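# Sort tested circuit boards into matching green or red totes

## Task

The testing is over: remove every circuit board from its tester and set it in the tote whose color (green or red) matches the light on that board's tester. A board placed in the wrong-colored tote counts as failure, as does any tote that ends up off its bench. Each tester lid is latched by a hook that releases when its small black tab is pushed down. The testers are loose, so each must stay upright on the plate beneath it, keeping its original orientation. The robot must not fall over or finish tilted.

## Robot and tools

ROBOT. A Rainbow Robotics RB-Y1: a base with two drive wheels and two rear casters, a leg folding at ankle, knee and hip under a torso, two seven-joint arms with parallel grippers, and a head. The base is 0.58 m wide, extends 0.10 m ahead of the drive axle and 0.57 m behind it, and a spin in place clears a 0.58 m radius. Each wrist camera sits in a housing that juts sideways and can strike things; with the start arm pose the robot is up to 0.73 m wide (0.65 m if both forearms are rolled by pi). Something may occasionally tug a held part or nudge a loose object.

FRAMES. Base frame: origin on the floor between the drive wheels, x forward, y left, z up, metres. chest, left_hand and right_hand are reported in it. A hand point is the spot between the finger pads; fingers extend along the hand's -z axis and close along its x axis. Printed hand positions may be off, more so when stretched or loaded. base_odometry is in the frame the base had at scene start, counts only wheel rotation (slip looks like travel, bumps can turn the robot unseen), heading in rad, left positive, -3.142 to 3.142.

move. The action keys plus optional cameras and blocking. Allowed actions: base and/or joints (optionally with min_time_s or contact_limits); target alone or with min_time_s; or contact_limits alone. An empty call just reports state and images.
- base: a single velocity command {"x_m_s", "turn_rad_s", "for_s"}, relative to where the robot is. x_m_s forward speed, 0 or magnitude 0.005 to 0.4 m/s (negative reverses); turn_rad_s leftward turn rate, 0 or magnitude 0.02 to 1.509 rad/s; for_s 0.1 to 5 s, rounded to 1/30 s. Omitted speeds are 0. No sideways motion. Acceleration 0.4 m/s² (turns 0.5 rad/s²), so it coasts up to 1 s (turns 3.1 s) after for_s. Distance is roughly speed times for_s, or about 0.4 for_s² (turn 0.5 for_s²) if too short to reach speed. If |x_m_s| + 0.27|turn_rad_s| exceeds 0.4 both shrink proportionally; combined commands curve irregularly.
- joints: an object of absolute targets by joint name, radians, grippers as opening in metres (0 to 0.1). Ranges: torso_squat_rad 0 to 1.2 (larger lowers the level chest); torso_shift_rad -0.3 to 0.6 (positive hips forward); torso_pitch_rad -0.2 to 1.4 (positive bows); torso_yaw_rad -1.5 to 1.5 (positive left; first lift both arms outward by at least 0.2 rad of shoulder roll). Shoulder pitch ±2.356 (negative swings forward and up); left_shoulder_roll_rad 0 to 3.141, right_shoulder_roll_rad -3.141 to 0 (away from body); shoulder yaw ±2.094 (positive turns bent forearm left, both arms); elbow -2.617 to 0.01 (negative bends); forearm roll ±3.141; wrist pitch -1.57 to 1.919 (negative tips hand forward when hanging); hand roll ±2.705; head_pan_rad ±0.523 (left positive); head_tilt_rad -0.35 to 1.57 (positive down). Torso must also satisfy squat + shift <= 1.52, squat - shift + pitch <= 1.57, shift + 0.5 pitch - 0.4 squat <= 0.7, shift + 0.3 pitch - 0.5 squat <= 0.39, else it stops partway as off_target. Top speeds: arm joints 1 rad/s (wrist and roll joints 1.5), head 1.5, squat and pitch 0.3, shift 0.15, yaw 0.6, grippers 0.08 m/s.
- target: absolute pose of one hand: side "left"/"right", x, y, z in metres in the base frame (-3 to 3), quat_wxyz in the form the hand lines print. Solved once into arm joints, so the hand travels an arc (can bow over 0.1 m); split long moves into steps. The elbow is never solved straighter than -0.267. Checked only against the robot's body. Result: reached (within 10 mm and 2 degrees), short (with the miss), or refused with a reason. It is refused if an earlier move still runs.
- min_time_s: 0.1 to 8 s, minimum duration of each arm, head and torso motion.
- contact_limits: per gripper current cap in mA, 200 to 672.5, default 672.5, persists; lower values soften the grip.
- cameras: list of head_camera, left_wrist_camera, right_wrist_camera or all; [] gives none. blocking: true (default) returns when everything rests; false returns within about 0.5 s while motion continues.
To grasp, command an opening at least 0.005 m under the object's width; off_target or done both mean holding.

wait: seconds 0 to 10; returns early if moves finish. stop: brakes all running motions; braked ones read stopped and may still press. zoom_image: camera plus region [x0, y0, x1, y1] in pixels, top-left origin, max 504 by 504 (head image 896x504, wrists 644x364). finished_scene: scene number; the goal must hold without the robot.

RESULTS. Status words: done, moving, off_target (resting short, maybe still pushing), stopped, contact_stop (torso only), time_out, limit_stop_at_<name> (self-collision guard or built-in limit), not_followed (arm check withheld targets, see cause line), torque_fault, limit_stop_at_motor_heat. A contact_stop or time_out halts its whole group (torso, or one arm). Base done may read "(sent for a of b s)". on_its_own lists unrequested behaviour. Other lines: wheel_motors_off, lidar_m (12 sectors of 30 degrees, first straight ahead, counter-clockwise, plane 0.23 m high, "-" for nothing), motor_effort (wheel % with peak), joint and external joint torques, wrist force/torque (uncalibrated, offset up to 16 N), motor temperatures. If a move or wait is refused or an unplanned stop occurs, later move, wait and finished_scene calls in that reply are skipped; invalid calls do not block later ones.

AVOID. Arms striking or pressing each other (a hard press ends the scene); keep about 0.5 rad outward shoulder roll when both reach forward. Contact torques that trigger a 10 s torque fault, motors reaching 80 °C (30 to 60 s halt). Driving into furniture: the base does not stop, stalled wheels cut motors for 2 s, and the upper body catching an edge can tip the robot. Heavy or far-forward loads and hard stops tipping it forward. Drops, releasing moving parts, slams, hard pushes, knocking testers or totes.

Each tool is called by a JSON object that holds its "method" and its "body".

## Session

{"method": "move", "body": {}}

Scene clock: 0.00 s.
Joint torques (N m): no reading
External joint torques (N m): no reading
Motor temperatures (°C): left_arm=[29 31 29 32 38 34 40] | right_arm=[34 33 28 32 45 36 36]
Wrist force (N): no reading
Wrist torque (N m): no reading
Wrist force, peak (N): no reading
base_odometry: x=+0.000 y=+0.000 heading=+0.000
lidar_m: 2.87 2.44 2.86 2.64 2.50 2.56 1.98 1.87 2.24 2.26 2.13 2.18
base_status: not commanded
joint_positions: torso_squat_rad=+0.350 torso_shift_rad=+0.000 torso_pitch_rad=+0.000 torso_yaw_rad=+0.000 left_shoulder_pitch_rad=-0.001 left_shoulder_roll_rad=+0.031 left_shoulder_yaw_rad=-0.041 left_elbow_rad=-0.170 left_forearm_roll_rad=+0.033 left_wrist_pitch_rad=+0.032 left_hand_roll_rad=+0.039 left_gripper_m=+0.100 right_shoulder_pitch_rad=+0.036 right_shoulder_roll_rad=-0.008 right_shoulder_yaw_rad=-0.002 right_elbow_rad=-0.181 right_forearm_roll_rad=-0.038 right_wrist_pitch_rad=-0.031 right_hand_roll_rad=+0.012 right_gripper_m=+0.099 head_pan_rad=+0.000 head_tilt_rad=+0.400
joint_status: not commanded
wheel_motors_off: 0
motor_effort: left_wheel=+3 right_wheel=-2
chest: x=-0.2280 y=-0.0008 z=+1.2475 quat_wxyz=(+1.000, +0.000, +0.000, +0.000) (m; base frame)
left_hand: x=-0.1518 y=+0.2404 z=+0.5662 quat_wxyz=(+0.997, +0.012, -0.070, +0.014) (m; base frame)
right_hand: x=-0.1586 y=-0.2280 z=+0.5658 quat_wxyz=(+0.996, -0.004, -0.089, -0.020) (m; base frame)
pictures: head_camera, left_wrist_camera, right_wrist_camera
camera_calibration:
head_camera: T_world_to_cam=[[0.00558805, -0.998764, 0.0493946, -0.0729161], [-0.352742, -0.0481889, -0.934479, 1.33893], [0.935704, -0.0122016, -0.352575, 0.642059], [0, 0, 0, 1]] pos_world=[-0.128073, -0.000470119, 1.48118]
left_wrist_camera: T_world_to_cam=[[0.990967, 0.0426958, 0.127124, 0.0668803], [-0.0219463, -0.883548, 0.467825, -0.0215703], [0.132294, -0.46639, -0.874631, 0.696404], [0, 0, 0, 1]] pos_world=[-0.15888, 0.302882, 0.610686]
right_wrist_camera: T_world_to_cam=[[-0.979227, 0.0586123, -0.194112, -0.0296431], [-0.0323789, 0.899827, 0.435044, -0.0129038], [0.200166, 0.432292, -0.879237, 0.699438], [0, 0, 0, 1]] pos_world=[-0.169449, -0.289013, 0.614832]

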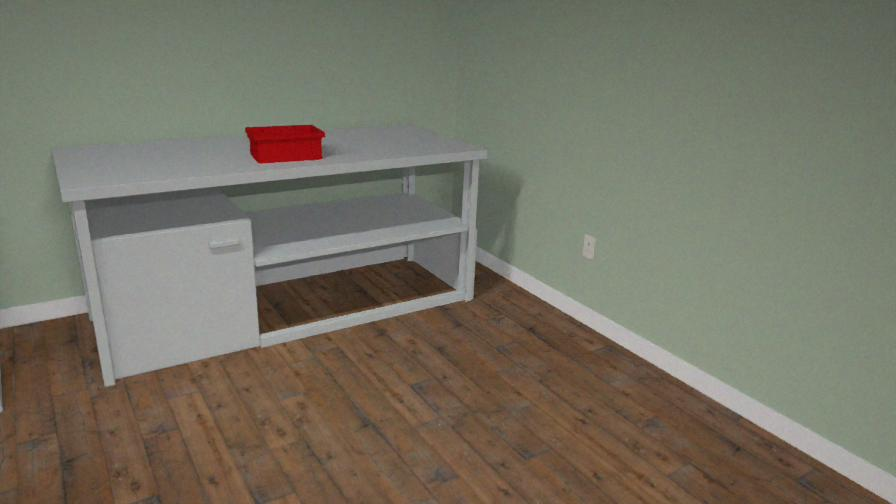

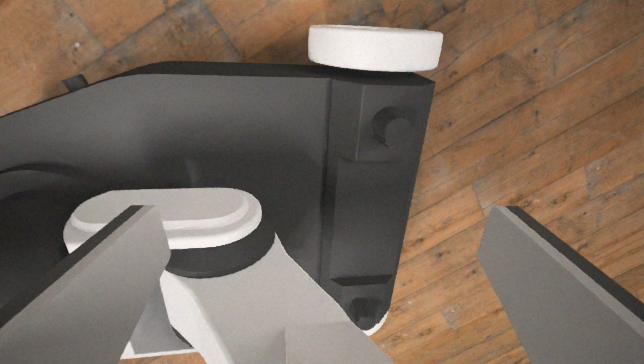

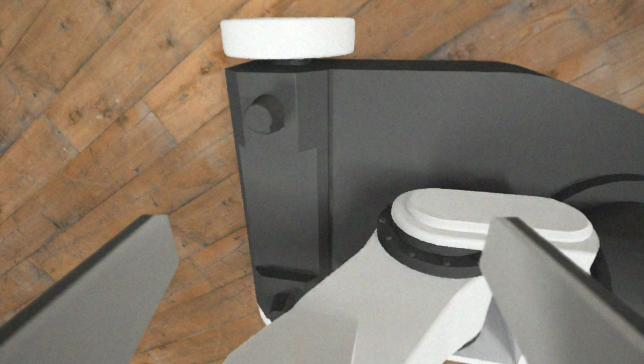

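{"method": "move", "body": {"base": {"turn_rad_s":1.4,"for_s":1.5}, "joints": {"torso_pitch_rad":0.25,"right_shoulder_pitch_rad":0.2,"right_shoulder_roll_rad":-0.25,"right_shoulder_yaw_rad":0.024,"right_elbow_rad":-2.0,"right_forearm_roll_rad":0.041,"right_gripper_m":0.05,"left_shoulder_pitch_rad":0.2,"left_shoulder_roll_rad":0.25,"left_elbow_rad":-2.0,"head_tilt_rad":0.15}, "cameras": ["head_camera"]}}

{"method": "move", "body": {"base": {"turn_rad_s":1.4,"for_s":1.45}, "cameras": ["head_camera"]}}

{"method": "move", "body": {"base": {"turn_rad_s":1.4,"for_s":1.45}, "cameras": ["head_camera"]}}

{"method": "move", "body": {"base": {"turn_rad_s":1.4,"for_s":1.45}, "cameras": ["head_camera"]}}

Scene clock: 21.57 s.
Joint torques (N m): left_arm=[-3.11 3.92 2.68 -9.08 0.29 -1.67 0.11] | right_arm=[-1.91 -4.24 -2.49 -9.15 0.06 -1.91 0.11]
External joint torques (N m): left_arm=[0.58 0.57 -0.09 1.25 0.26 0.27 0.16] | right_arm=[1.52 -0.05 0.62 1.58 -0.16 0.09 0.06]
Motor temperatures (°C): left_arm=[29 31 29 32 38 34 40] | right_arm=[34 33 28 32 45 36 36]
Wrist force (N): left_arm=[-8.1 -1.1 -3.8] | right_arm=[-3.8 12.6 -6.6]
Wrist torque (N m): left_arm=[0.08 -0.79 -0.18] | right_arm=[-0.25 0.50 0.48]
Wrist force, peak (N): left_arm=[-4.0 0.9 -9.7] | right_arm=[1.4 12.2 -12.5]
move: done
base_odometry: x=+0.000 y=+0.000 heading=+1.125
lidar_m: 2.86 2.58 2.49 2.61 1.91 1.85 2.24 2.22 2.14 2.23 2.55 2.44
base_status: done (sent for 1.5 of 1.5 s)
joint_positions: torso_squat_rad=+0.350 torso_shift_rad=+0.000 torso_pitch_rad=+0.250 torso_yaw_rad=+0.000 left_shoulder_pitch_rad=+0.200 left_shoulder_roll_rad=+0.250 left_shoulder_yaw_rad=-0.041 left_elbow_rad=-2.000 left_forearm_roll_rad=+0.033 left_wrist_pitch_rad=+0.032 left_hand_roll_rad=+0.039 left_gripper_m=+0.100 right_shoulder_pitch_rad=+0.200 right_shoulder_roll_rad=-0.250 right_shoulder_yaw_rad=+0.024 right_elbow_rad=-2.000 right_forearm_roll_rad=+0.041 right_wrist_pitch_rad=-0.031 right_hand_roll_rad=+0.012 right_gripper_m=+0.050 head_pan_rad=+0.000 head_tilt_rad=+0.150
joint_status: all done
wheel_motors_off: 0
motor_effort: left_wheel=+0(28) right_wheel=+3(29)
chest: x=-0.1515 y=-0.0008 z=+1.2379 quat_wxyz=(+0.992, +0.000, +0.125, +0.000) (m; base frame)
left_hand: x=+0.2630 y=+0.2592 z=+1.0093 quat_wxyz=(+0.724, +0.031, -0.684, -0.083) (m; base frame)
right_hand: x=+0.2638 y=-0.2648 z=+1.0250 quat_wxyz=(+0.695, -0.079, -0.704, +0.126) (m; base frame)
pictures: head_camera
camera_calibration:
head_camera: T_world_to_cam=[[0.00553507, -0.998763, 0.0494079, -0.0725768], [-0.352662, -0.0481837, -0.934509, 1.3633], [0.935734, -0.0122517, -0.352493, 0.517209], [0, 0, 0, 1]] pos_world=[-0.00278391, -0.000461496, 1.45992]

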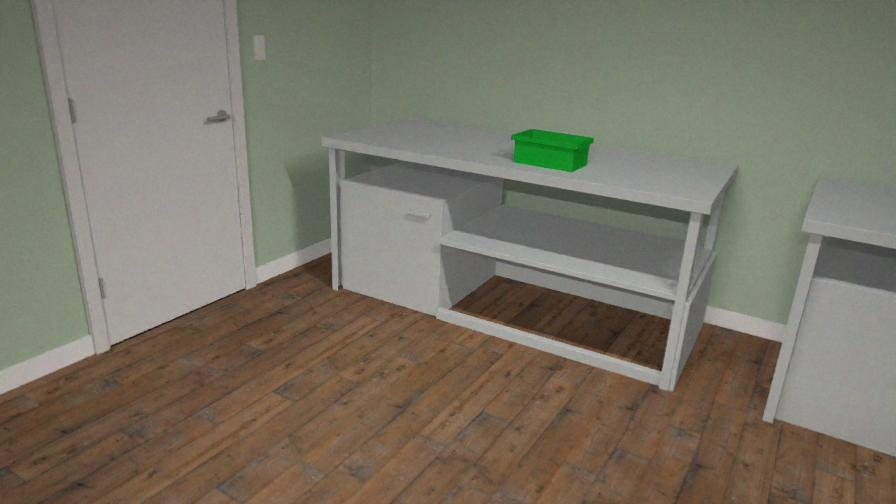

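Scene clock: 24.80 s.
Joint torques (N m): left_arm=[-3.22 3.86 3 -8.97 0.2 -1.64 -0.02] | right_arm=[-1.99 -3.96 -2.5 -9.27 0.05 -1.83 0.03]
External joint torques (N m): left_arm=[0.47 0.51 0.22 1.36 0.17 0.3 0.03] | right_arm=[1.44 0.23 0.6 1.47 -0.17 0.17 -0.02]
Motor temperatures (°C): left_arm=[29 31 29 32 38 34 40] | right_arm=[34 33 28 32 45 36 36]
Wrist force (N): left_arm=[-8.0 -1.1 -4.2] | right_arm=[-3.7 12.5 -6.8]
Wrist torque (N m): left_arm=[0.07 -0.78 -0.16] | right_arm=[-0.23 0.52 0.46]
Wrist force, peak (N): left_arm=[-8.3 -1.0 -4.3] | right_arm=[-3.9 13.1 -6.9]
move: done
base_odometry: x=+0.000 y=+0.000 heading=+2.200
lidar_m: 2.50 2.62 1.89 1.85 2.23 2.18 2.13 2.25 2.55 2.44 2.86 2.56
base_status: done (sent for 1.47 of 1.47 s)
joint_positions: torso_squat_rad=+0.350 torso_shift_rad=+0.000 torso_pitch_rad=+0.250 torso_yaw_rad=+0.000 left_shoulder_pitch_rad=+0.200 left_shoulder_roll_rad=+0.250 left_shoulder_yaw_rad=-0.041 left_elbow_rad=-2.000 left_forearm_roll_rad=+0.033 left_wrist_pitch_rad=+0.032 left_hand_roll_rad=+0.039 left_gripper_m=+0.100 right_shoulder_pitch_rad=+0.200 right_shoulder_roll_rad=-0.250 right_shoulder_yaw_rad=+0.024 right_elbow_rad=-2.000 right_forearm_roll_rad=+0.041 right_wrist_pitch_rad=-0.031 right_hand_roll_rad=+0.012 right_gripper_m=+0.050 head_pan_rad=+0.000 head_tilt_rad=+0.150
joint_status: not commanded
wheel_motors_off: 0
motor_effort: left_wheel=+0(18) right_wheel=+3(24)
chest: x=-0.1515 y=-0.0008 z=+1.2379 quat_wxyz=(+0.992, +0.000, +0.125, +0.000) (m; base frame)
left_hand: x=+0.2630 y=+0.2592 z=+1.0093 quat_wxyz=(+0.724, +0.031, -0.684, -0.083) (m; base frame)
right_hand: x=+0.2638 y=-0.2648 z=+1.0249 quat_wxyz=(+0.695, -0.079, -0.704, +0.126) (m; base frame)
pictures: head_camera
camera_calibration:
head_camera: T_world_to_cam=[[0.00552362, -0.998763, 0.049413, -0.0725856], [-0.352663, -0.0481845, -0.934509, 1.3633], [0.935734, -0.0122643, -0.352493, 0.517209], [0, 0, 0, 1]] pos_world=[-0.00278378, -0.000462669, 1.45992]

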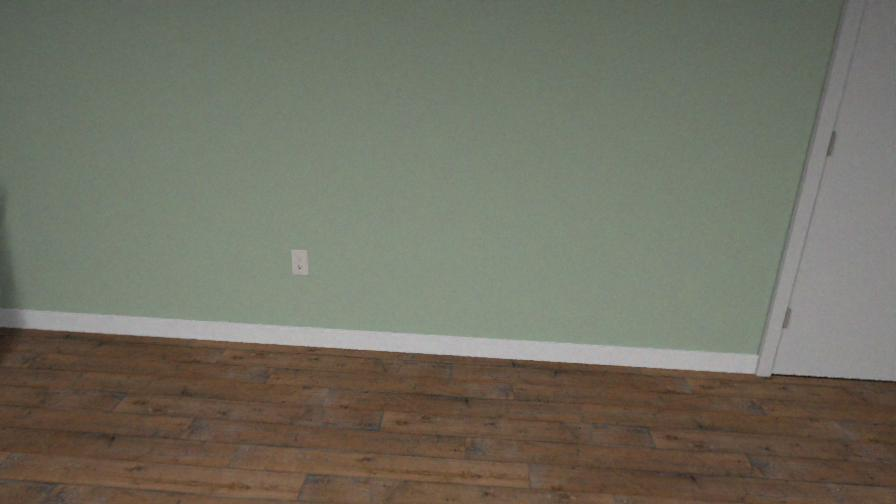

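Scene clock: 28.07 s.
Joint torques (N m): left_arm=[-3.26 4.02 2.89 -9.07 0.19 -1.78 0.04] | right_arm=[-2.17 -4.26 -2.38 -9.2 0.08 -1.86 0]
External joint torques (N m): left_arm=[0.43 0.67 0.12 1.26 0.16 0.16 0.09] | right_arm=[1.26 -0.07 0.73 1.53 -0.14 0.14 -0.06]
Motor temperatures (°C): left_arm=[29 31 29 33 38 34 40] | right_arm=[34 33 28 32 45 36 36]
Wrist force (N): left_arm=[-7.9 -0.7 -4.1] | right_arm=[-4.0 12.5 -6.8]
Wrist torque (N m): left_arm=[0.03 -0.75 -0.17] | right_arm=[-0.21 0.49 0.48]
Wrist force, peak (N): left_arm=[-8.1 -1.4 -4.4] | right_arm=[-4.1 12.7 -7.4]
move: done
base_odometry: x=+0.000 y=+0.000 heading=-3.008
lidar_m: 1.86 1.85 2.24 2.18 2.13 2.26 2.54 2.46 2.87 2.55 2.50 2.65
base_status: done (sent for 1.47 of 1.47 s)
joint_positions: torso_squat_rad=+0.350 torso_shift_rad=+0.000 torso_pitch_rad=+0.250 torso_yaw_rad=+0.000 left_shoulder_pitch_rad=+0.200 left_shoulder_roll_rad=+0.250 left_shoulder_yaw_rad=-0.041 left_elbow_rad=-2.000 left_forearm_roll_rad=+0.033 left_wrist_pitch_rad=+0.032 left_hand_roll_rad=+0.039 left_gripper_m=+0.100 right_shoulder_pitch_rad=+0.200 right_shoulder_roll_rad=-0.250 right_shoulder_yaw_rad=+0.024 right_elbow_rad=-2.000 right_forearm_roll_rad=+0.041 right_wrist_pitch_rad=-0.031 right_hand_roll_rad=+0.012 right_gripper_m=+0.050 head_pan_rad=+0.000 head_tilt_rad=+0.150
joint_status: not commanded
wheel_motors_off: 0
motor_effort: left_wheel=+0(18) right_wheel=+5(24)
chest: x=-0.1515 y=-0.0008 z=+1.2379 quat_wxyz=(+0.992, +0.000, +0.125, +0.000) (m; base frame)
left_hand: x=+0.2630 y=+0.2592 z=+1.0093 quat_wxyz=(+0.724, +0.031, -0.684, -0.083) (m; base frame)
right_hand: x=+0.2638 y=-0.2648 z=+1.0249 quat_wxyz=(+0.695, -0.079, -0.704, +0.126) (m; base frame)
pictures: head_camera
camera_calibration:
head_camera: T_world_to_cam=[[0.00551603, -0.998763, 0.0494166, -0.0725899], [-0.352663, -0.0481852, -0.934509, 1.3633], [0.935734, -0.0122726, -0.352493, 0.517209], [0, 0, 0, 1]] pos_world=[-0.00278394, -0.000461678, 1.45992]

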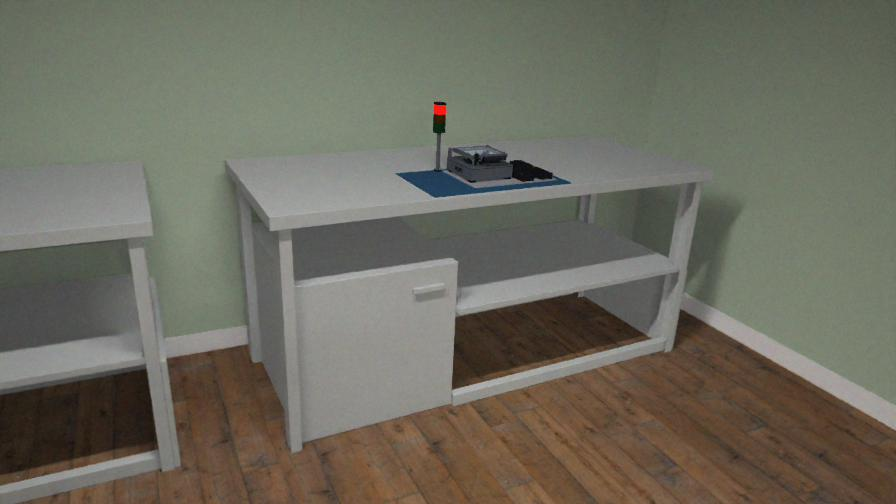

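Scene clock: 31.33 s.
Joint torques (N m): left_arm=[-3.24 3.87 2.73 -8.99 0.26 -1.76 0.01] | right_arm=[-2.5 -4.16 -2.35 -9.18 0.1 -1.99 -0.05]
External joint torques (N m): left_arm=[0.46 0.52 -0.04 1.34 0.24 0.18 0.06] | right_arm=[0.93 0.03 0.75 1.55 -0.13 0.01 -0.11]
Motor temperatures (°C): left_arm=[29 31 29 33 38 34 40] | right_arm=[34 33 28 32 45 36 36]
Wrist force (N): left_arm=[-8.0 -0.8 -4.0] | right_arm=[-3.9 12.6 -6.7]
Wrist torque (N m): left_arm=[0.04 -0.76 -0.17] | right_arm=[-0.23 0.50 0.48]
Wrist force, peak (N): left_arm=[-8.2 -1.0 -4.3] | right_arm=[-3.8 12.8 -6.9]
move: done
base_odometry: x=+0.000 y=+0.000 heading=-1.933
lidar_m: 2.24 2.17 2.12 2.28 2.51 2.44 2.85 2.55 2.51 2.67 1.85 1.89
base_status: done (sent for 1.47 of 1.47 s)
joint_positions: torso_squat_rad=+0.350 torso_shift_rad=+0.000 torso_pitch_rad=+0.250 torso_yaw_rad=+0.000 left_shoulder_pitch_rad=+0.200 left_shoulder_roll_rad=+0.250 left_shoulder_yaw_rad=-0.041 left_elbow_rad=-2.000 left_forearm_roll_rad=+0.033 left_wrist_pitch_rad=+0.032 left_hand_roll_rad=+0.039 left_gripper_m=+0.100 right_shoulder_pitch_rad=+0.200 right_shoulder_roll_rad=-0.250 right_shoulder_yaw_rad=+0.024 right_elbow_rad=-2.000 right_forearm_roll_rad=+0.041 right_wrist_pitch_rad=-0.031 right_hand_roll_rad=+0.012 right_gripper_m=+0.050 head_pan_rad=+0.000 head_tilt_rad=+0.150
joint_status: not commanded
wheel_motors_off: 0
motor_effort: left_wheel=+0(16) right_wheel=+3(24)
chest: x=-0.1515 y=-0.0008 z=+1.2379 quat_wxyz=(+0.992, +0.000, +0.125, +0.000) (m; base frame)
left_hand: x=+0.2630 y=+0.2592 z=+1.0093 quat_wxyz=(+0.724, +0.031, -0.684, -0.083) (m; base frame)
right_hand: x=+0.2638 y=-0.2648 z=+1.0249 quat_wxyz=(+0.695, -0.079, -0.704, +0.126) (m; base frame)
pictures: head_camera
camera_calibration:
head_camera: T_world_to_cam=[[0.0055107, -0.998763, 0.0494199, -0.0725936], [-0.352664, -0.0481864, -0.934509, 1.3633], [0.935734, -0.0122788, -0.352493, 0.517209], [0, 0, 0, 1]] pos_world=[-0.00278364, -0.000460632, 1.45992]

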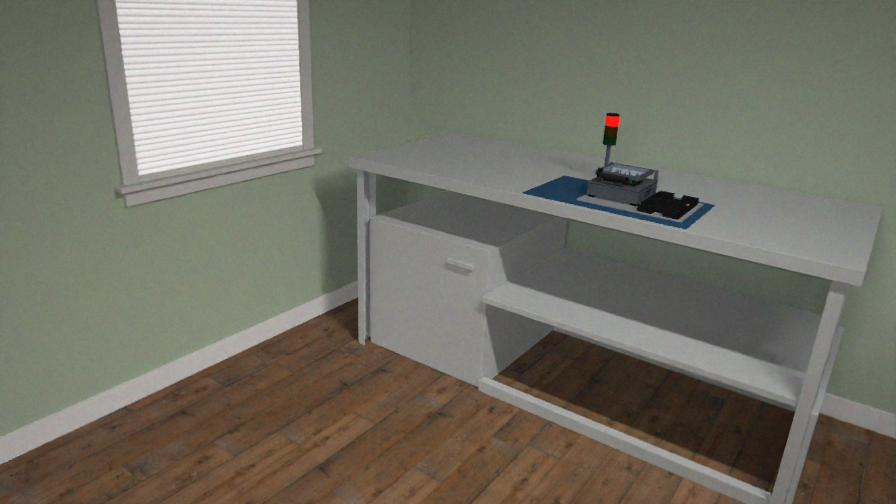

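{"method": "zoom_image", "body": {"camera": "head_camera", "region": [540, 90, 740, 240]}}

Scaled by 2.520 from the camera's 896x504 image, which has a finer 1280x720 frame.

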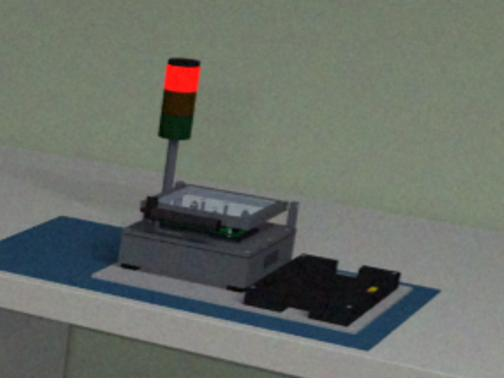

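{"method": "move", "body": {"base": {"turn_rad_s":-1.4,"for_s":0.4333}, "joints": {"head_tilt_rad":0.4}, "cameras": []}}

{"method": "move", "body": {"base": {"x_m_s":0.4,"for_s":4.05}, "cameras": []}}

{"method": "move", "body": {"base": {"turn_rad_s":-1.4,"for_s":1.0}, "cameras": ["head_camera"]}}

Scene clock: 55.40 s.
Joint torques (N m): left_arm=[-3.1 3.89 2.71 -9.12 0.2 -1.76 0.04] | right_arm=[-2.57 -3.88 -2.48 -9.09 0.07 -1.93 0.15]
External joint torques (N m): left_arm=[0.59 0.55 -0.06 1.2 0.17 0.18 0.09] | right_arm=[0.86 0.31 0.62 1.65 -0.15 0.07 0.1]
Motor temperatures (°C): left_arm=[29 31 29 33 38 34 40] | right_arm=[34 33 28 33 45 36 36]
Wrist force (N): left_arm=[-7.8 -1.0 -4.5] | right_arm=[-3.8 12.4 -6.7]
Wrist torque (N m): left_arm=[0.05 -0.75 -0.15] | right_arm=[-0.21 0.48 0.46]
Wrist force, peak (N): left_arm=[-8.3 -1.3 -4.4] | right_arm=[-3.7 13.1 -6.7]
move: done
base_odometry: x=+0.000 y=+0.000 heading=-2.026
lidar_m: 2.24 2.20 2.13 2.20 2.98 2.43 2.86 2.60 2.51 2.60 1.93 1.85
base_status: done (sent for 0.43 of 0.43 s)
joint_positions: torso_squat_rad=+0.350 torso_shift_rad=+0.000 torso_pitch_rad=+0.250 torso_yaw_rad=+0.000 left_shoulder_pitch_rad=+0.200 left_shoulder_roll_rad=+0.250 left_shoulder_yaw_rad=-0.041 left_elbow_rad=-2.000 left_forearm_roll_rad=+0.033 left_wrist_pitch_rad=+0.032 left_hand_roll_rad=+0.039 left_gripper_m=+0.100 right_shoulder_pitch_rad=+0.200 right_shoulder_roll_rad=-0.250 right_shoulder_yaw_rad=+0.024 right_elbow_rad=-2.000 right_forearm_roll_rad=+0.041 right_wrist_pitch_rad=-0.031 right_hand_roll_rad=+0.012 right_gripper_m=+0.050 head_pan_rad=+0.000 head_tilt_rad=+0.400
joint_status: all done
wheel_motors_off: 0
motor_effort: left_wheel=+0(16) right_wheel=-4(21)
chest: x=-0.1515 y=-0.0007 z=+1.2379 quat_wxyz=(+0.992, +0.000, +0.125, +0.000) (m; base frame)
left_hand: x=+0.2630 y=+0.2592 z=+1.0093 quat_wxyz=(+0.724, +0.031, -0.684, -0.083) (m; base frame)
right_hand: x=+0.2637 y=-0.2648 z=+1.0249 quat_wxyz=(+0.695, -0.079, -0.704, +0.126) (m; base frame)
pictures: none
No camera images: "cameras" was empty.

Scene clock: 61.00 s.
Joint torques (N m): left_arm=[-3.52 4.09 2.75 -9.07 0.27 -1.75 0.02] | right_arm=[-2.72 -4.1 -2.17 -9.21 0.1 -1.97 0.07]
External joint torques (N m): left_arm=[0.17 0.75 -0.02 1.26 0.24 0.19 0.07] | right_arm=[0.7 0.09 0.93 1.52 -0.12 0.03 0.02]
Motor temperatures (°C): left_arm=[29 31 29 33 38 34 40] | right_arm=[34 33 28 33 45 36 36]
Wrist force (N): left_arm=[-7.8 -1.0 -4.0] | right_arm=[-3.7 12.6 -6.3]
Wrist torque (N m): left_arm=[0.07 -0.77 -0.16] | right_arm=[-0.23 0.49 0.48]
Wrist force, peak (N): left_arm=[-8.1 -1.1 -4.6] | right_arm=[-3.8 13.1 -6.8]
move: done
base_odometry: x=-0.715 y=-1.461 heading=-2.026
lidar_m: 0.61 0.71 1.32 1.37 1.87 3.89 4.02 3.44 1.82 0.90 1.11 1.16
base_status: done (sent for 4.07 of 4.07 s)
joint_positions: torso_squat_rad=+0.350 torso_shift_rad=+0.000 torso_pitch_rad=+0.250 torso_yaw_rad=+0.000 left_shoulder_pitch_rad=+0.200 left_shoulder_roll_rad=+0.250 left_shoulder_yaw_rad=-0.041 left_elbow_rad=-2.000 left_forearm_roll_rad=+0.033 left_wrist_pitch_rad=+0.032 left_hand_roll_rad=+0.039 left_gripper_m=+0.100 right_shoulder_pitch_rad=+0.200 right_shoulder_roll_rad=-0.250 right_shoulder_yaw_rad=+0.024 right_elbow_rad=-2.000 right_forearm_roll_rad=+0.041 right_wrist_pitch_rad=-0.031 right_hand_roll_rad=+0.012 right_gripper_m=+0.050 head_pan_rad=+0.000 head_tilt_rad=+0.400
joint_status: not commanded
wheel_motors_off: 0
motor_effort: left_wheel=+6(34) right_wheel=-5(25)
chest: x=-0.1515 y=-0.0007 z=+1.2379 quat_wxyz=(+0.992, +0.000, +0.125, +0.000) (m; base frame)
left_hand: x=+0.2630 y=+0.2592 z=+1.0093 quat_wxyz=(+0.724, +0.031, -0.684, -0.083) (m; base frame)
right_hand: x=+0.2637 y=-0.2648 z=+1.0248 quat_wxyz=(+0.695, -0.079, -0.704, +0.126) (m; base frame)
pictures: none
No camera images: "cameras" was empty.

Scene clock: 63.37 s.
Joint torques (N m): left_arm=[-3.39 3.97 2.57 -9.1 0.21 -1.72 0] | right_arm=[-2.71 -4.05 -2.4 -9.19 0.09 -1.96 0.08]
External joint torques (N m): left_arm=[0.3 0.63 -0.2 1.23 0.19 0.22 0.05] | right_arm=[0.72 0.14 0.71 1.54 -0.14 0.05 0.03]
Motor temperatures (°C): left_arm=[29 31 29 33 38 34 40] | right_arm=[34 33 28 33 45 36 36]
Wrist force (N): left_arm=[-7.9 -1.1 -4.2] | right_arm=[-3.9 12.7 -6.9]
Wrist torque (N m): left_arm=[0.08 -0.75 -0.15] | right_arm=[-0.24 0.49 0.48]
Wrist force, peak (N): left_arm=[-8.2 -1.2 -4.2] | right_arm=[-3.6 12.9 -6.8]
move: done
base_odometry: x=-0.715 y=-1.461 heading=-2.525
lidar_m: 1.16 0.61 0.74 1.32 1.37 1.92 3.89 4.03 3.43 1.64 0.89 1.15
base_status: done (sent for 1 of 1 s)
joint_positions: torso_squat_rad=+0.350 torso_shift_rad=+0.000 torso_pitch_rad=+0.250 torso_yaw_rad=+0.000 left_shoulder_pitch_rad=+0.200 left_shoulder_roll_rad=+0.250 left_shoulder_yaw_rad=-0.041 left_elbow_rad=-2.000 left_forearm_roll_rad=+0.033 left_wrist_pitch_rad=+0.032 left_hand_roll_rad=+0.039 left_gripper_m=+0.100 right_shoulder_pitch_rad=+0.200 right_shoulder_roll_rad=-0.250 right_shoulder_yaw_rad=+0.024 right_elbow_rad=-2.000 right_forearm_roll_rad=+0.041 right_wrist_pitch_rad=-0.031 right_hand_roll_rad=+0.012 right_gripper_m=+0.050 head_pan_rad=+0.000 head_tilt_rad=+0.400
joint_status: not commanded
wheel_motors_off: 0
motor_effort: left_wheel=+4(28) right_wheel=+2(28)
chest: x=-0.1515 y=-0.0007 z=+1.2379 quat_wxyz=(+0.992, +0.000, +0.125, +0.000) (m; base frame)
left_hand: x=+0.2629 y=+0.2592 z=+1.0093 quat_wxyz=(+0.724, +0.031, -0.684, -0.083) (m; base frame)
right_hand: x=+0.2637 y=-0.2648 z=+1.0248 quat_wxyz=(+0.695, -0.079, -0.704, +0.126) (m; base frame)
pictures: head_camera
camera_calibration:
head_camera: T_world_to_cam=[[0.0178071, -0.998758, 0.0465361, -0.0674209], [-0.572936, -0.048337, -0.818174, 1.17962], [0.819407, -0.0120929, -0.573085, 0.822409], [0, 0, 0, 1]] pos_world=[0.00315888, -0.000372662, 1.43958]

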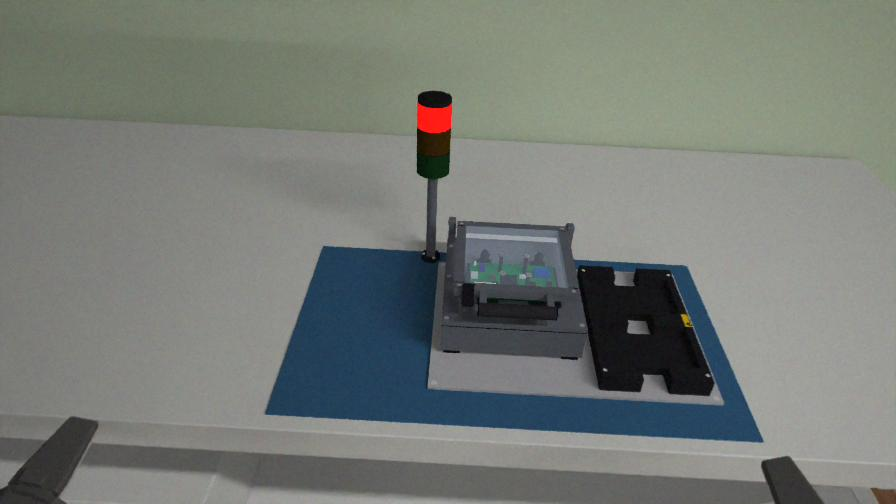

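{"method": "move", "body": {"base": {"turn_rad_s":-1.4,"for_s":1.3333}, "cameras": []}}

{"method": "move", "body": {"base": {"x_m_s":0.3,"for_s":1.1333}, "cameras": []}}

{"method": "move", "body": {"base": {"turn_rad_s":1.4,"for_s":1.3333}, "joints": {"head_tilt_rad":0.7,"head_pan_rad":0.2}, "cameras": ["head_camera"]}}

Scene clock: 91.40 s.
Joint torques (N m): left_arm=[-3.49 4.21 2.7 -9.01 0.29 -1.73 0.03] | right_arm=[-2.87 -4 -2.27 -9.13 0.19 -1.89 0.14]
External joint torques (N m): left_arm=[0.2 0.87 -0.07 1.32 0.26 0.21 0.08] | right_arm=[0.56 0.19 0.84 1.6 -0.03 0.11 0.08]
Motor temperatures (°C): left_arm=[29 31 29 33 38 34 40] | right_arm=[34 33 28 33 45 36 36]
Wrist force (N): left_arm=[-8.0 -1.0 -4.1] | right_arm=[-3.6 12.5 -6.6]
Wrist torque (N m): left_arm=[0.07 -0.77 -0.17] | right_arm=[-0.19 0.53 0.49]
Wrist force, peak (N): left_arm=[-8.3 -1.1 -4.1] | right_arm=[-3.8 13.2 -7.2]
move: done
base_odometry: x=-0.715 y=-1.461 heading=+2.869
lidar_m: 0.89 1.17 0.79 0.61 0.91 1.32 1.48 2.36 3.90 4.02 3.33 1.23
base_status: done (sent for 1.33 of 1.33 s)
joint_positions: torso_squat_rad=+0.350 torso_shift_rad=+0.000 torso_pitch_rad=+0.250 torso_yaw_rad=+0.000 left_shoulder_pitch_rad=+0.200 left_shoulder_roll_rad=+0.250 left_shoulder_yaw_rad=-0.041 left_elbow_rad=-2.000 left_forearm_roll_rad=+0.033 left_wrist_pitch_rad=+0.032 left_hand_roll_rad=+0.039 left_gripper_m=+0.100 right_shoulder_pitch_rad=+0.200 right_shoulder_roll_rad=-0.250 right_shoulder_yaw_rad=+0.024 right_elbow_rad=-2.000 right_forearm_roll_rad=+0.041 right_wrist_pitch_rad=-0.031 right_hand_roll_rad=+0.012 right_gripper_m=+0.050 head_pan_rad=+0.000 head_tilt_rad=+0.400
joint_status: not commanded
wheel_motors_off: 0
motor_effort: left_wheel=+5(24) right_wheel=-1(17)
chest: x=-0.1515 y=-0.0007 z=+1.2379 quat_wxyz=(+0.992, +0.000, +0.125, +0.000) (m; base frame)
left_hand: x=+0.2629 y=+0.2592 z=+1.0093 quat_wxyz=(+0.724, +0.031, -0.684, -0.083) (m; base frame)
right_hand: x=+0.2637 y=-0.2648 z=+1.0248 quat_wxyz=(+0.695, -0.079, -0.704, +0.126) (m; base frame)
pictures: none
No camera images: "cameras" was empty.

Scene clock: 93.83 s.
Joint torques (N m): left_arm=[-3.46 3.85 2.69 -9.05 0.23 -1.75 0.06] | right_arm=[-3.03 -4.07 -2.31 -9.15 0.08 -1.93 0.05]
External joint torques (N m): left_arm=[0.23 0.51 -0.08 1.27 0.2 0.19 0.11] | right_arm=[0.39 0.12 0.8 1.58 -0.14 0.07 -0.01]
Motor temperatures (°C): left_arm=[29 31 29 33 38 34 40] | right_arm=[34 33 28 33 45 36 36]
Wrist force (N): left_arm=[-7.8 -1.2 -3.9] | right_arm=[-3.9 12.7 -6.5]
Wrist torque (N m): left_arm=[0.09 -0.75 -0.16] | right_arm=[-0.25 0.50 0.46]
Wrist force, peak (N): left_arm=[-8.4 -1.2 -4.2] | right_arm=[-3.7 12.7 -7.1]
move: done
base_odometry: x=-1.042 y=-1.370 heading=+2.869
lidar_m: 0.55 0.94 0.94 0.72 0.65 1.57 1.75 2.82 4.11 3.72 3.07 0.91
base_status: done (sent for 1.13 of 1.13 s)
joint_positions: torso_squat_rad=+0.350 torso_shift_rad=+0.000 torso_pitch_rad=+0.250 torso_yaw_rad=+0.000 left_shoulder_pitch_rad=+0.200 left_shoulder_roll_rad=+0.250 left_shoulder_yaw_rad=-0.041 left_elbow_rad=-2.000 left_forearm_roll_rad=+0.033 left_wrist_pitch_rad=+0.032 left_hand_roll_rad=+0.039 left_gripper_m=+0.100 right_shoulder_pitch_rad=+0.200 right_shoulder_roll_rad=-0.250 right_shoulder_yaw_rad=+0.024 right_elbow_rad=-2.000 right_forearm_roll_rad=+0.041 right_wrist_pitch_rad=-0.031 right_hand_roll_rad=+0.012 right_gripper_m=+0.050 head_pan_rad=+0.000 head_tilt_rad=+0.400
joint_status: not commanded
wheel_motors_off: 0
motor_effort: left_wheel=+6(31) right_wheel=+3(29)
chest: x=-0.1515 y=-0.0007 z=+1.2379 quat_wxyz=(+0.992, +0.000, +0.125, +0.000) (m; base frame)
left_hand: x=+0.2629 y=+0.2592 z=+1.0092 quat_wxyz=(+0.724, +0.031, -0.684, -0.083) (m; base frame)
right_hand: x=+0.2637 y=-0.2648 z=+1.0248 quat_wxyz=(+0.695, -0.079, -0.704, +0.126) (m; base frame)
pictures: none
No camera images: "cameras" was empty.

Scene clock: 96.87 s.
Joint torques (N m): left_arm=[-2.9 4.33 3.64 -8.43 0.12 -1.53 -0.34] | right_arm=[-3.23 -3.74 -3.08 -9.17 0.08 -1.95 0.04]
External joint torques (N m): left_arm=[0.79 0.98 0.87 1.9 0.09 0.41 -0.29] | right_arm=[0.2 0.45 0.03 1.57 -0.14 0.05 -0.02]
Motor temperatures (°C): left_arm=[29 31 29 33 38 34 40] | right_arm=[34 33 28 33 45 36 36]
Wrist force (N): left_arm=[-7.9 -0.9 -3.7] | right_arm=[-3.8 12.6 -6.5]
Wrist torque (N m): left_arm=[0.06 -0.76 -0.17] | right_arm=[-0.23 0.51 0.48]
Wrist force, peak (N): left_arm=[20.5 -30.6 -11.7] | right_arm=[-3.7 13.7 -7.4]
move: done
base_odometry: x=-1.042 y=-1.370 heading=-2.525
lidar_m: 0.94 0.84 0.66 1.22 1.64 2.30 4.10 4.22 3.16 0.92 0.55 0.76
base_status: done (sent for 1.33 of 1.33 s)
joint_positions: torso_squat_rad=+0.350 torso_shift_rad=+0.000 torso_pitch_rad=+0.250 torso_yaw_rad=+0.000 left_shoulder_pitch_rad=+0.200 left_shoulder_roll_rad=+0.250 left_shoulder_yaw_rad=-0.041 left_elbow_rad=-2.000 left_forearm_roll_rad=+0.033 left_wrist_pitch_rad=+0.032 left_hand_roll_rad=+0.039 left_gripper_m=+0.100 right_shoulder_pitch_rad=+0.200 right_shoulder_roll_rad=-0.250 right_shoulder_yaw_rad=+0.024 right_elbow_rad=-2.000 right_forearm_roll_rad=+0.041 right_wrist_pitch_rad=-0.031 right_hand_roll_rad=+0.012 right_gripper_m=+0.050 head_pan_rad=+0.200 head_tilt_rad=+0.700
joint_status: all done
wheel_motors_off: 0
motor_effort: left_wheel=+1(25) right_wheel=+4(30)
chest: x=-0.1515 y=-0.0008 z=+1.2379 quat_wxyz=(+0.992, +0.000, +0.125, +0.000) (m; base frame)
left_hand: x=+0.2630 y=+0.2590 z=+1.0095 quat_wxyz=(+0.724, +0.031, -0.684, -0.083) (m; base frame)
right_hand: x=+0.2637 y=-0.2648 z=+1.0249 quat_wxyz=(+0.695, -0.079, -0.704, +0.126) (m; base frame)
pictures: head_camera
camera_calibration:
head_camera: T_world_to_cam=[[0.222824, -0.974809, -0.00985927, 0.0295189], [-0.767756, -0.169245, -0.617986, 0.878206], [0.60075, 0.145271, -0.786127, 1.10885], [0, 0, 0, 1]] pos_world=[0.00153099, 0.0163233, 1.4147]

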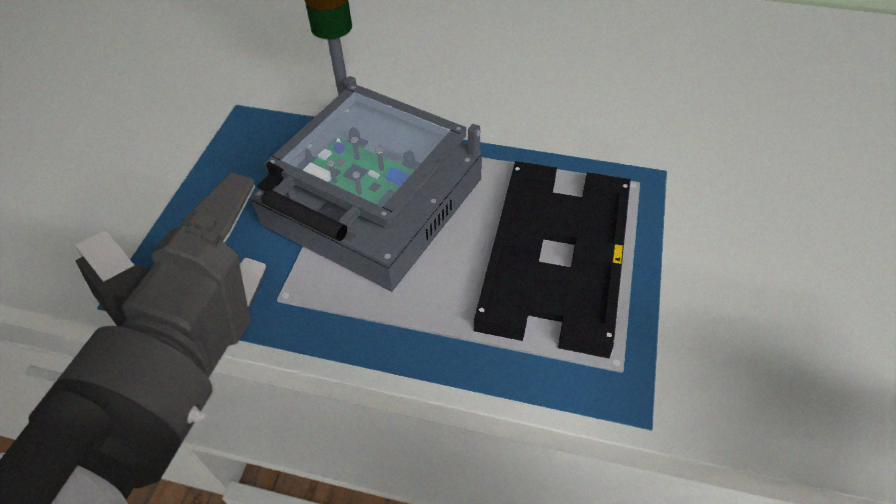

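{"method": "move", "body": {"joints": {"left_elbow_rad":-2.4,"left_shoulder_roll_rad":0.5,"left_shoulder_pitch_rad":0.3}, "cameras": ["head_camera"]}}

{"method": "move", "body": {"target": {"side":"left","x":0.27,"y":0.45,"z":1.10,"quat_wxyz":[1,0,0,0]}, "cameras": ["head_camera"]}}

Scene clock: 128.67 s.
Joint torques (N m): left_arm=[-1.32 5.18 4.94 -8.26 0.09 -1.64 -0.23] | right_arm=[-3.01 -3.57 -3.06 -9.18 0.05 -1.99 0.07]
External joint torques (N m): left_arm=[0.82 0.43 0.72 1.39 0.06 0.13 -0.19] | right_arm=[0.41 0.62 0.05 1.56 -0.17 0.01 0.02]
Motor temperatures (°C): left_arm=[29 31 29 33 38 34 40] | right_arm=[34 33 28 33 45 36 36]
Wrist force (N): left_arm=[-7.6 -2.5 -2.5] | right_arm=[-3.7 12.8 -6.5]
Wrist torque (N m): left_arm=[0.18 -0.78 -0.15] | right_arm=[-0.26 0.52 0.48]
Wrist force, peak (N): left_arm=[-9.0 -1.1 -3.6] | right_arm=[-4.0 12.9 -6.9]
move: done
base_odometry: x=-1.042 y=-1.370 heading=-2.525
lidar_m: 0.94 0.83 0.66 1.22 1.65 2.29 4.10 4.20 3.16 0.92 0.55 0.76
base_status: not commanded
joint_positions: torso_squat_rad=+0.350 torso_shift_rad=+0.000 torso_pitch_rad=+0.250 torso_yaw_rad=+0.000 left_shoulder_pitch_rad=+0.300 left_shoulder_roll_rad=+0.500 left_shoulder_yaw_rad=-0.041 left_elbow_rad=-2.400 left_forearm_roll_rad=+0.033 left_wrist_pitch_rad=+0.032 left_hand_roll_rad=+0.039 left_gripper_m=+0.100 right_shoulder_pitch_rad=+0.200 right_shoulder_roll_rad=-0.250 right_shoulder_yaw_rad=+0.024 right_elbow_rad=-2.000 right_forearm_roll_rad=+0.041 right_wrist_pitch_rad=-0.031 right_hand_roll_rad=+0.012 right_gripper_m=+0.050 head_pan_rad=+0.200 head_tilt_rad=+0.700
joint_status: all done
wheel_motors_off: 0
motor_effort: left_wheel=+2(2) right_wheel=+5(6)
chest: x=-0.1515 y=-0.0007 z=+1.2379 quat_wxyz=(+0.992, +0.000, +0.125, +0.000) (m; base frame)
left_hand: x=+0.2257 y=+0.2179 z=+1.1547 quat_wxyz=(+0.611, +0.030, -0.762, -0.213) (m; base frame)
right_hand: x=+0.2637 y=-0.2648 z=+1.0248 quat_wxyz=(+0.695, -0.079, -0.704, +0.126) (m; base frame)
pictures: head_camera
camera_calibration:
head_camera: T_world_to_cam=[[0.222838, -0.974806, -0.00983218, 0.029511], [-0.767785, -0.169281, -0.61794, 0.878167], [0.600707, 0.14525, -0.786164, 1.10886], [0, 0, 0, 1]] pos_world=[0.00156413, 0.0163622, 1.41469]

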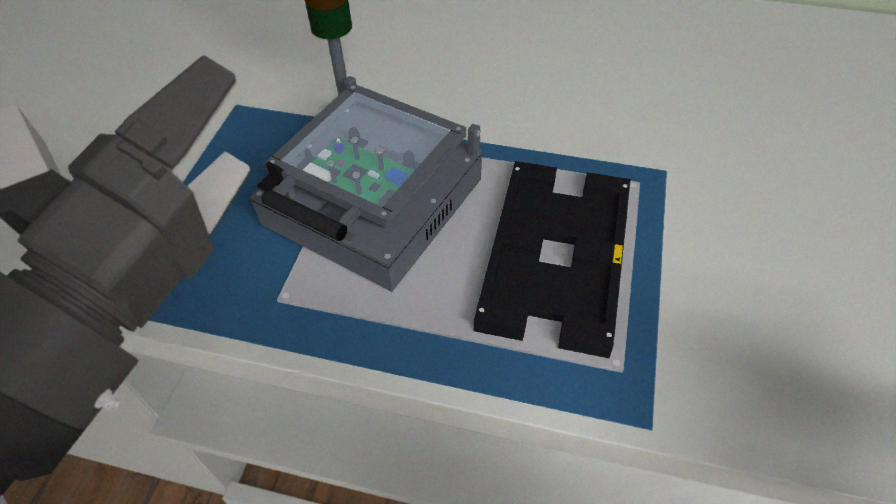

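Scene clock: 130.60 s.
Joint torques (N m): left_arm=[-14.17 14.29 8.14 -1.02 0.06 -0.35 0.18] | right_arm=[-3.33 -3.46 -2.89 -9.28 0.08 -2.03 0.06]
External joint torques (N m): left_arm=[1.28 -2.21 -1.35 0.31 0.05 -0.24 0.18] | right_arm=[0.1 0.73 0.22 1.45 -0.14 -0.03 0.01]
Motor temperatures (°C): left_arm=[29 31 29 33 38 34 40] | right_arm=[34 33 28 33 45 36 36]
Wrist force (N): left_arm=[-1.7 0.0 -9.5] | right_arm=[-3.7 12.7 -6.8]
Wrist torque (N m): left_arm=[-0.04 -0.40 -0.17] | right_arm=[-0.23 0.54 0.47]
Wrist force, peak (N): left_arm=[-3.4 -0.5 -10.0] | right_arm=[-4.3 12.9 -6.9]
move: done
base_odometry: x=-1.042 y=-1.370 heading=-2.525
lidar_m: 0.94 0.83 0.66 1.22 1.64 2.29 4.11 4.21 3.17 0.92 0.55 0.76
base_status: not commanded
joint_positions: torso_squat_rad=+0.350 torso_shift_rad=+0.000 torso_pitch_rad=+0.250 torso_yaw_rad=+0.000 left_shoulder_pitch_rad=-0.987 left_shoulder_roll_rad=+1.372 left_shoulder_yaw_rad=-0.497 left_elbow_rad=-1.286 left_forearm_roll_rad=+1.437 left_wrist_pitch_rad=+1.716 left_hand_roll_rad=+0.141 left_gripper_m=+0.100 right_shoulder_pitch_rad=+0.200 right_shoulder_roll_rad=-0.250 right_shoulder_yaw_rad=+0.024 right_elbow_rad=-2.000 right_forearm_roll_rad=+0.041 right_wrist_pitch_rad=-0.031 right_hand_roll_rad=+0.012 right_gripper_m=+0.050 head_pan_rad=+0.200 head_tilt_rad=+0.700
joint_status: all done
wheel_motors_off: 0
motor_effort: left_wheel=+2(3) right_wheel=+6(8)
chest: x=-0.1515 y=-0.0007 z=+1.2379 quat_wxyz=(+0.992, +0.000, +0.125, +0.000) (m; base frame)
left_hand: x=+0.2699 y=+0.4499 z=+1.1004 quat_wxyz=(+1.000, +0.000, -0.001, +0.000) (m; base frame)
left_hand_status: reached (checked arc, planned for 1.6 s): 0 mm and 0.1 deg off.
right_hand: x=+0.2637 y=-0.2648 z=+1.0248 quat_wxyz=(+0.695, -0.079, -0.704, +0.126) (m; base frame)
pictures: head_camera
camera_calibration:
head_camera: T_world_to_cam=[[0.222881, -0.974796, -0.00986291, 0.0295519], [-0.76774, -0.169286, -0.617994, 0.878205], [0.600749, 0.145311, -0.786121, 1.10885], [0, 0, 0, 1]] pos_world=[0.0015061, 0.0163464, 1.41471]

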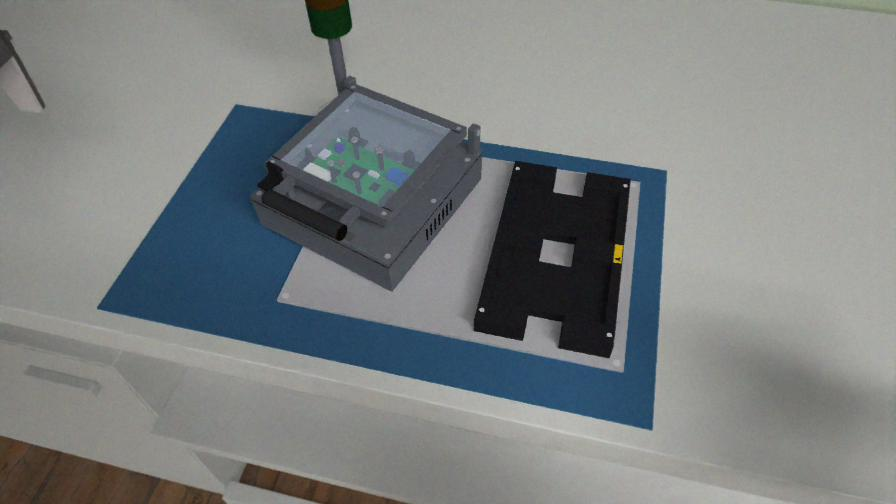

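{"method": "move", "body": {"base": {"x_m_s":0.1,"for_s":1.0}, "joints": {"head_pan_rad":0.3}, "cameras": []}}

{"method": "move", "body": {"target": {"side":"left","x":0.39,"y":0.435,"z":1.05,"quat_wxyz":[1,0,0,0]}, "cameras": []}}

{"method": "move", "body": {"target": {"side":"left","x":0.39,"y":0.43,"z":0.925,"quat_wxyz":[1,0,0,0]}, "cameras": ["head_camera","left_wrist_camera"]}}

Scene clock: 138.63 s.
Joint torques (N m): left_arm=[-14.02 14.91 8.37 -1.01 0.17 -0.39 0.23] | right_arm=[-3.13 -3.46 -2.99 -9.18 0.11 -2.01 0.06]
External joint torques (N m): left_arm=[1.43 -1.6 -1.09 0.33 0.15 -0.29 0.23] | right_arm=[0.29 0.74 0.11 1.56 -0.12 -0.01 0]
Motor temperatures (°C): left_arm=[29 31 29 33 38 34 40] | right_arm=[34 33 28 33 45 36 36]
Wrist force (N): left_arm=[-1.6 0.0 -9.4] | right_arm=[-3.6 12.4 -6.7]
Wrist torque (N m): left_arm=[-0.05 -0.37 -0.14] | right_arm=[-0.21 0.50 0.47]
Wrist force, peak (N): left_arm=[-1.7 -0.1 -9.8] | right_arm=[-3.8 13.0 -6.9]
move: done
base_odometry: x=-1.124 y=-1.428 heading=-2.525
lidar_m: 0.83 0.83 0.62 0.81 1.65 2.28 4.20 4.25 3.16 0.91 0.52 0.77
base_status: done (sent for 1 of 1 s)
joint_positions: torso_squat_rad=+0.350 torso_shift_rad=+0.000 torso_pitch_rad=+0.250 torso_yaw_rad=+0.000 left_shoulder_pitch_rad=-0.987 left_shoulder_roll_rad=+1.372 left_shoulder_yaw_rad=-0.497 left_elbow_rad=-1.286 left_forearm_roll_rad=+1.437 left_wrist_pitch_rad=+1.716 left_hand_roll_rad=+0.141 left_gripper_m=+0.100 right_shoulder_pitch_rad=+0.200 right_shoulder_roll_rad=-0.250 right_shoulder_yaw_rad=+0.024 right_elbow_rad=-2.000 right_forearm_roll_rad=+0.041 right_wrist_pitch_rad=-0.031 right_hand_roll_rad=+0.012 right_gripper_m=+0.050 head_pan_rad=+0.300 head_tilt_rad=+0.700
joint_status: all done
wheel_motors_off: 0
motor_effort: left_wheel=+0(27) right_wheel=-5(29)
chest: x=-0.1514 y=-0.0007 z=+1.2379 quat_wxyz=(+0.992, +0.000, +0.125, +0.000) (m; base frame)
left_hand: x=+0.2700 y=+0.4499 z=+1.1002 quat_wxyz=(+1.000, +0.000, -0.001, +0.000) (m; base frame)
right_hand: x=+0.2638 y=-0.2648 z=+1.0247 quat_wxyz=(+0.695, -0.079, -0.704, +0.126) (m; base frame)
pictures: none
No camera images: "cameras" was empty.

Scene clock: 140.60 s.
Joint torques (N m): left_arm=[-20.75 11.52 1.34 -2.74 0.34 -0.37 0.25] | right_arm=[-3.37 -3.59 -2.89 -9.22 0.09 -2.02 0.06]
External joint torques (N m): left_arm=[1.6 -0.47 -1.06 1.27 0.35 0 0.26] | right_arm=[0.05 0.61 0.22 1.51 -0.13 -0.02 0]
Motor temperatures (°C): left_arm=[29 31 29 33 38 34 40] | right_arm=[34 33 28 33 45 36 36]
Wrist force (N): left_arm=[-2.4 -0.4 -9.4] | right_arm=[-3.8 12.8 -6.9]
Wrist torque (N m): left_arm=[0.00 -0.48 -0.20] | right_arm=[-0.26 0.50 0.48]
Wrist force, peak (N): left_arm=[-2.4 0.6 -9.9] | right_arm=[-3.9 12.8 -7.0]
move: short
base_odometry: x=-1.124 y=-1.427 heading=-2.525
lidar_m: 0.83 0.82 0.62 0.81 1.65 2.29 4.20 4.25 3.16 0.91 0.52 0.76
base_status: not commanded
joint_positions: torso_squat_rad=+0.350 torso_shift_rad=+0.000 torso_pitch_rad=+0.250 torso_yaw_rad=+0.000 left_shoulder_pitch_rad=-1.482 left_shoulder_roll_rad=+0.856 left_shoulder_yaw_rad=-0.657 left_elbow_rad=-0.267 left_forearm_roll_rad=+1.096 left_wrist_pitch_rad=+1.436 left_hand_roll_rad=-0.267 left_gripper_m=+0.100 right_shoulder_pitch_rad=+0.200 right_shoulder_roll_rad=-0.250 right_shoulder_yaw_rad=+0.024 right_elbow_rad=-2.000 right_forearm_roll_rad=+0.041 right_wrist_pitch_rad=-0.031 right_hand_roll_rad=+0.012 right_gripper_m=+0.050 head_pan_rad=+0.300 head_tilt_rad=+0.700
joint_status: all done
wheel_motors_off: 0
motor_effort: left_wheel=+3(4) right_wheel=-3(5)
chest: x=-0.1515 y=-0.0007 z=+1.2379 quat_wxyz=(+0.992, +0.000, +0.125, +0.000) (m; base frame)
left_hand: x=+0.3895 y=+0.4345 z=+1.0502 quat_wxyz=(+0.998, +0.024, -0.060, +0.000) (m; base frame)
left_hand_status: short (checked arc, as near as the solve gets, planned for 1.4 s): 1 mm and 7.4 deg off. The place is met; only the turn is off.
right_hand: x=+0.2637 y=-0.2648 z=+1.0248 quat_wxyz=(+0.695, -0.079, -0.704, +0.126) (m; base frame)
pictures: none
No camera images: "cameras" was empty.

Scene clock: 141.53 s.
Joint torques (N m): left_arm=[-21.26 13.04 3.62 -3.29 0.16 -0.38 0.2] | right_arm=[-2.98 -3.53 -3.23 -9.33 0.12 -1.97 0.05]
External joint torques (N m): left_arm=[0.25 -0.22 1.24 0.18 0.2 0.18 0.21] | right_arm=[0.44 0.66 -0.13 1.41 -0.1 0.04 -0.01]
Motor temperatures (°C): left_arm=[29 31 29 33 38 34 40] | right_arm=[34 33 28 33 45 36 36]
Wrist force (N): left_arm=[-3.0 -0.6 -8.9] | right_arm=[-3.7 12.7 -6.9]
Wrist torque (N m): left_arm=[0.00 -0.51 -0.21] | right_arm=[-0.25 0.50 0.46]
Wrist force, peak (N): left_arm=[-3.7 0.1 -10.4] | right_arm=[-3.7 13.1 -6.9]
move: short
base_odometry: x=-1.124 y=-1.427 heading=-2.525
lidar_m: 0.84 0.83 0.61 0.80 1.65 2.29 4.20 4.25 3.16 0.90 0.52 0.77
base_status: not commanded
joint_positions: torso_squat_rad=+0.350 torso_shift_rad=+0.000 torso_pitch_rad=+0.250 torso_yaw_rad=+0.000 left_shoulder_pitch_rad=-1.252 left_shoulder_roll_rad=+0.739 left_shoulder_yaw_rad=-0.641 left_elbow_rad=-0.267 left_forearm_roll_rad=+1.098 left_wrist_pitch_rad=+1.084 left_hand_roll_rad=-0.240 left_gripper_m=+0.100 right_shoulder_pitch_rad=+0.200 right_shoulder_roll_rad=-0.250 right_shoulder_yaw_rad=+0.024 right_elbow_rad=-2.000 right_forearm_roll_rad=+0.041 right_wrist_pitch_rad=-0.031 right_hand_roll_rad=+0.012 right_gripper_m=+0.050 head_pan_rad=+0.300 head_tilt_rad=+0.700
joint_status: all done
wheel_motors_off: 0
motor_effort: left_wheel=+6(6) right_wheel=-3(5)
chest: x=-0.1515 y=-0.0007 z=+1.2379 quat_wxyz=(+0.992, +0.000, +0.125, +0.000) (m; base frame)
left_hand: x=+0.3892 y=+0.4298 z=+0.9251 quat_wxyz=(+0.993, +0.043, -0.106, +0.000) (m; base frame)
left_hand_status: short (checked arc, as near as the solve gets, planned for 0.6 s): 1 mm and 13.2 deg off. The place is met; only the turn is off.
right_hand: x=+0.2637 y=-0.2648 z=+1.0248 quat_wxyz=(+0.695, -0.079, -0.704, +0.126) (m; base frame)
pictures: head_camera, left_wrist_camera
camera_calibration:
head_camera: T_world_to_cam=[[0.316067, -0.948143, -0.0335604, 0.0709309], [-0.748522, -0.227476, -0.622872, 0.886722], [0.582937, 0.22199, -0.781604, 1.10097], [0, 0, 0, 1]] pos_world=[-0.000485327, 0.0245556, 1.41522]
left_wrist_camera: T_world_to_cam=[[0.979626, 0.00710317, 0.200703, -0.571305], [-0.0763441, -0.911177, 0.40488, 0.0810053], [0.185752, -0.411954, -0.892071, 0.999048], [0, 0, 0, 1]] pos_world=[0.380274, 0.48943, 0.973087]

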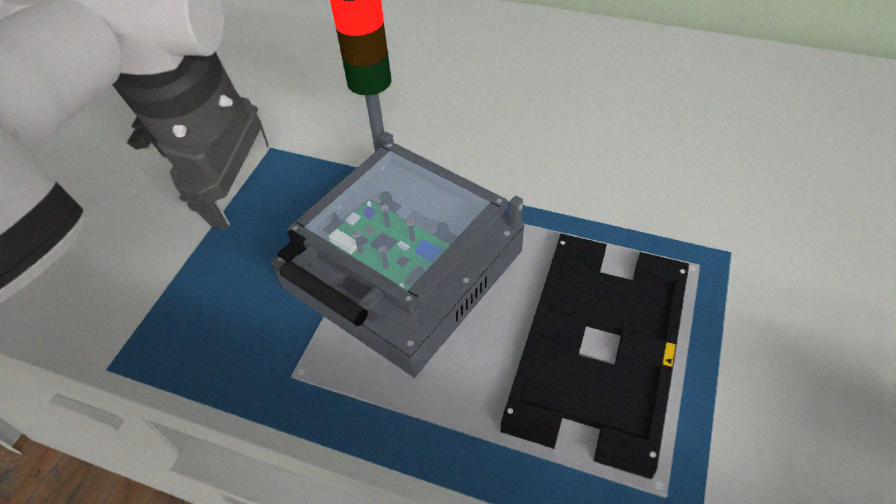

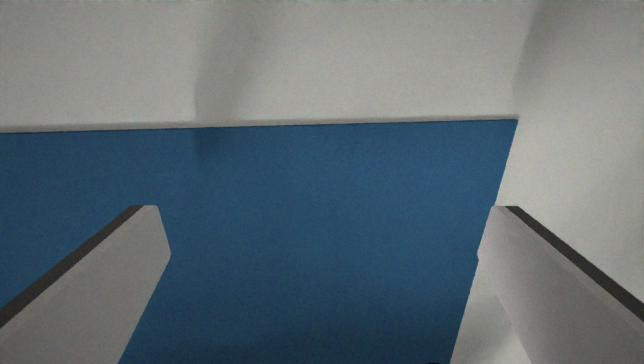

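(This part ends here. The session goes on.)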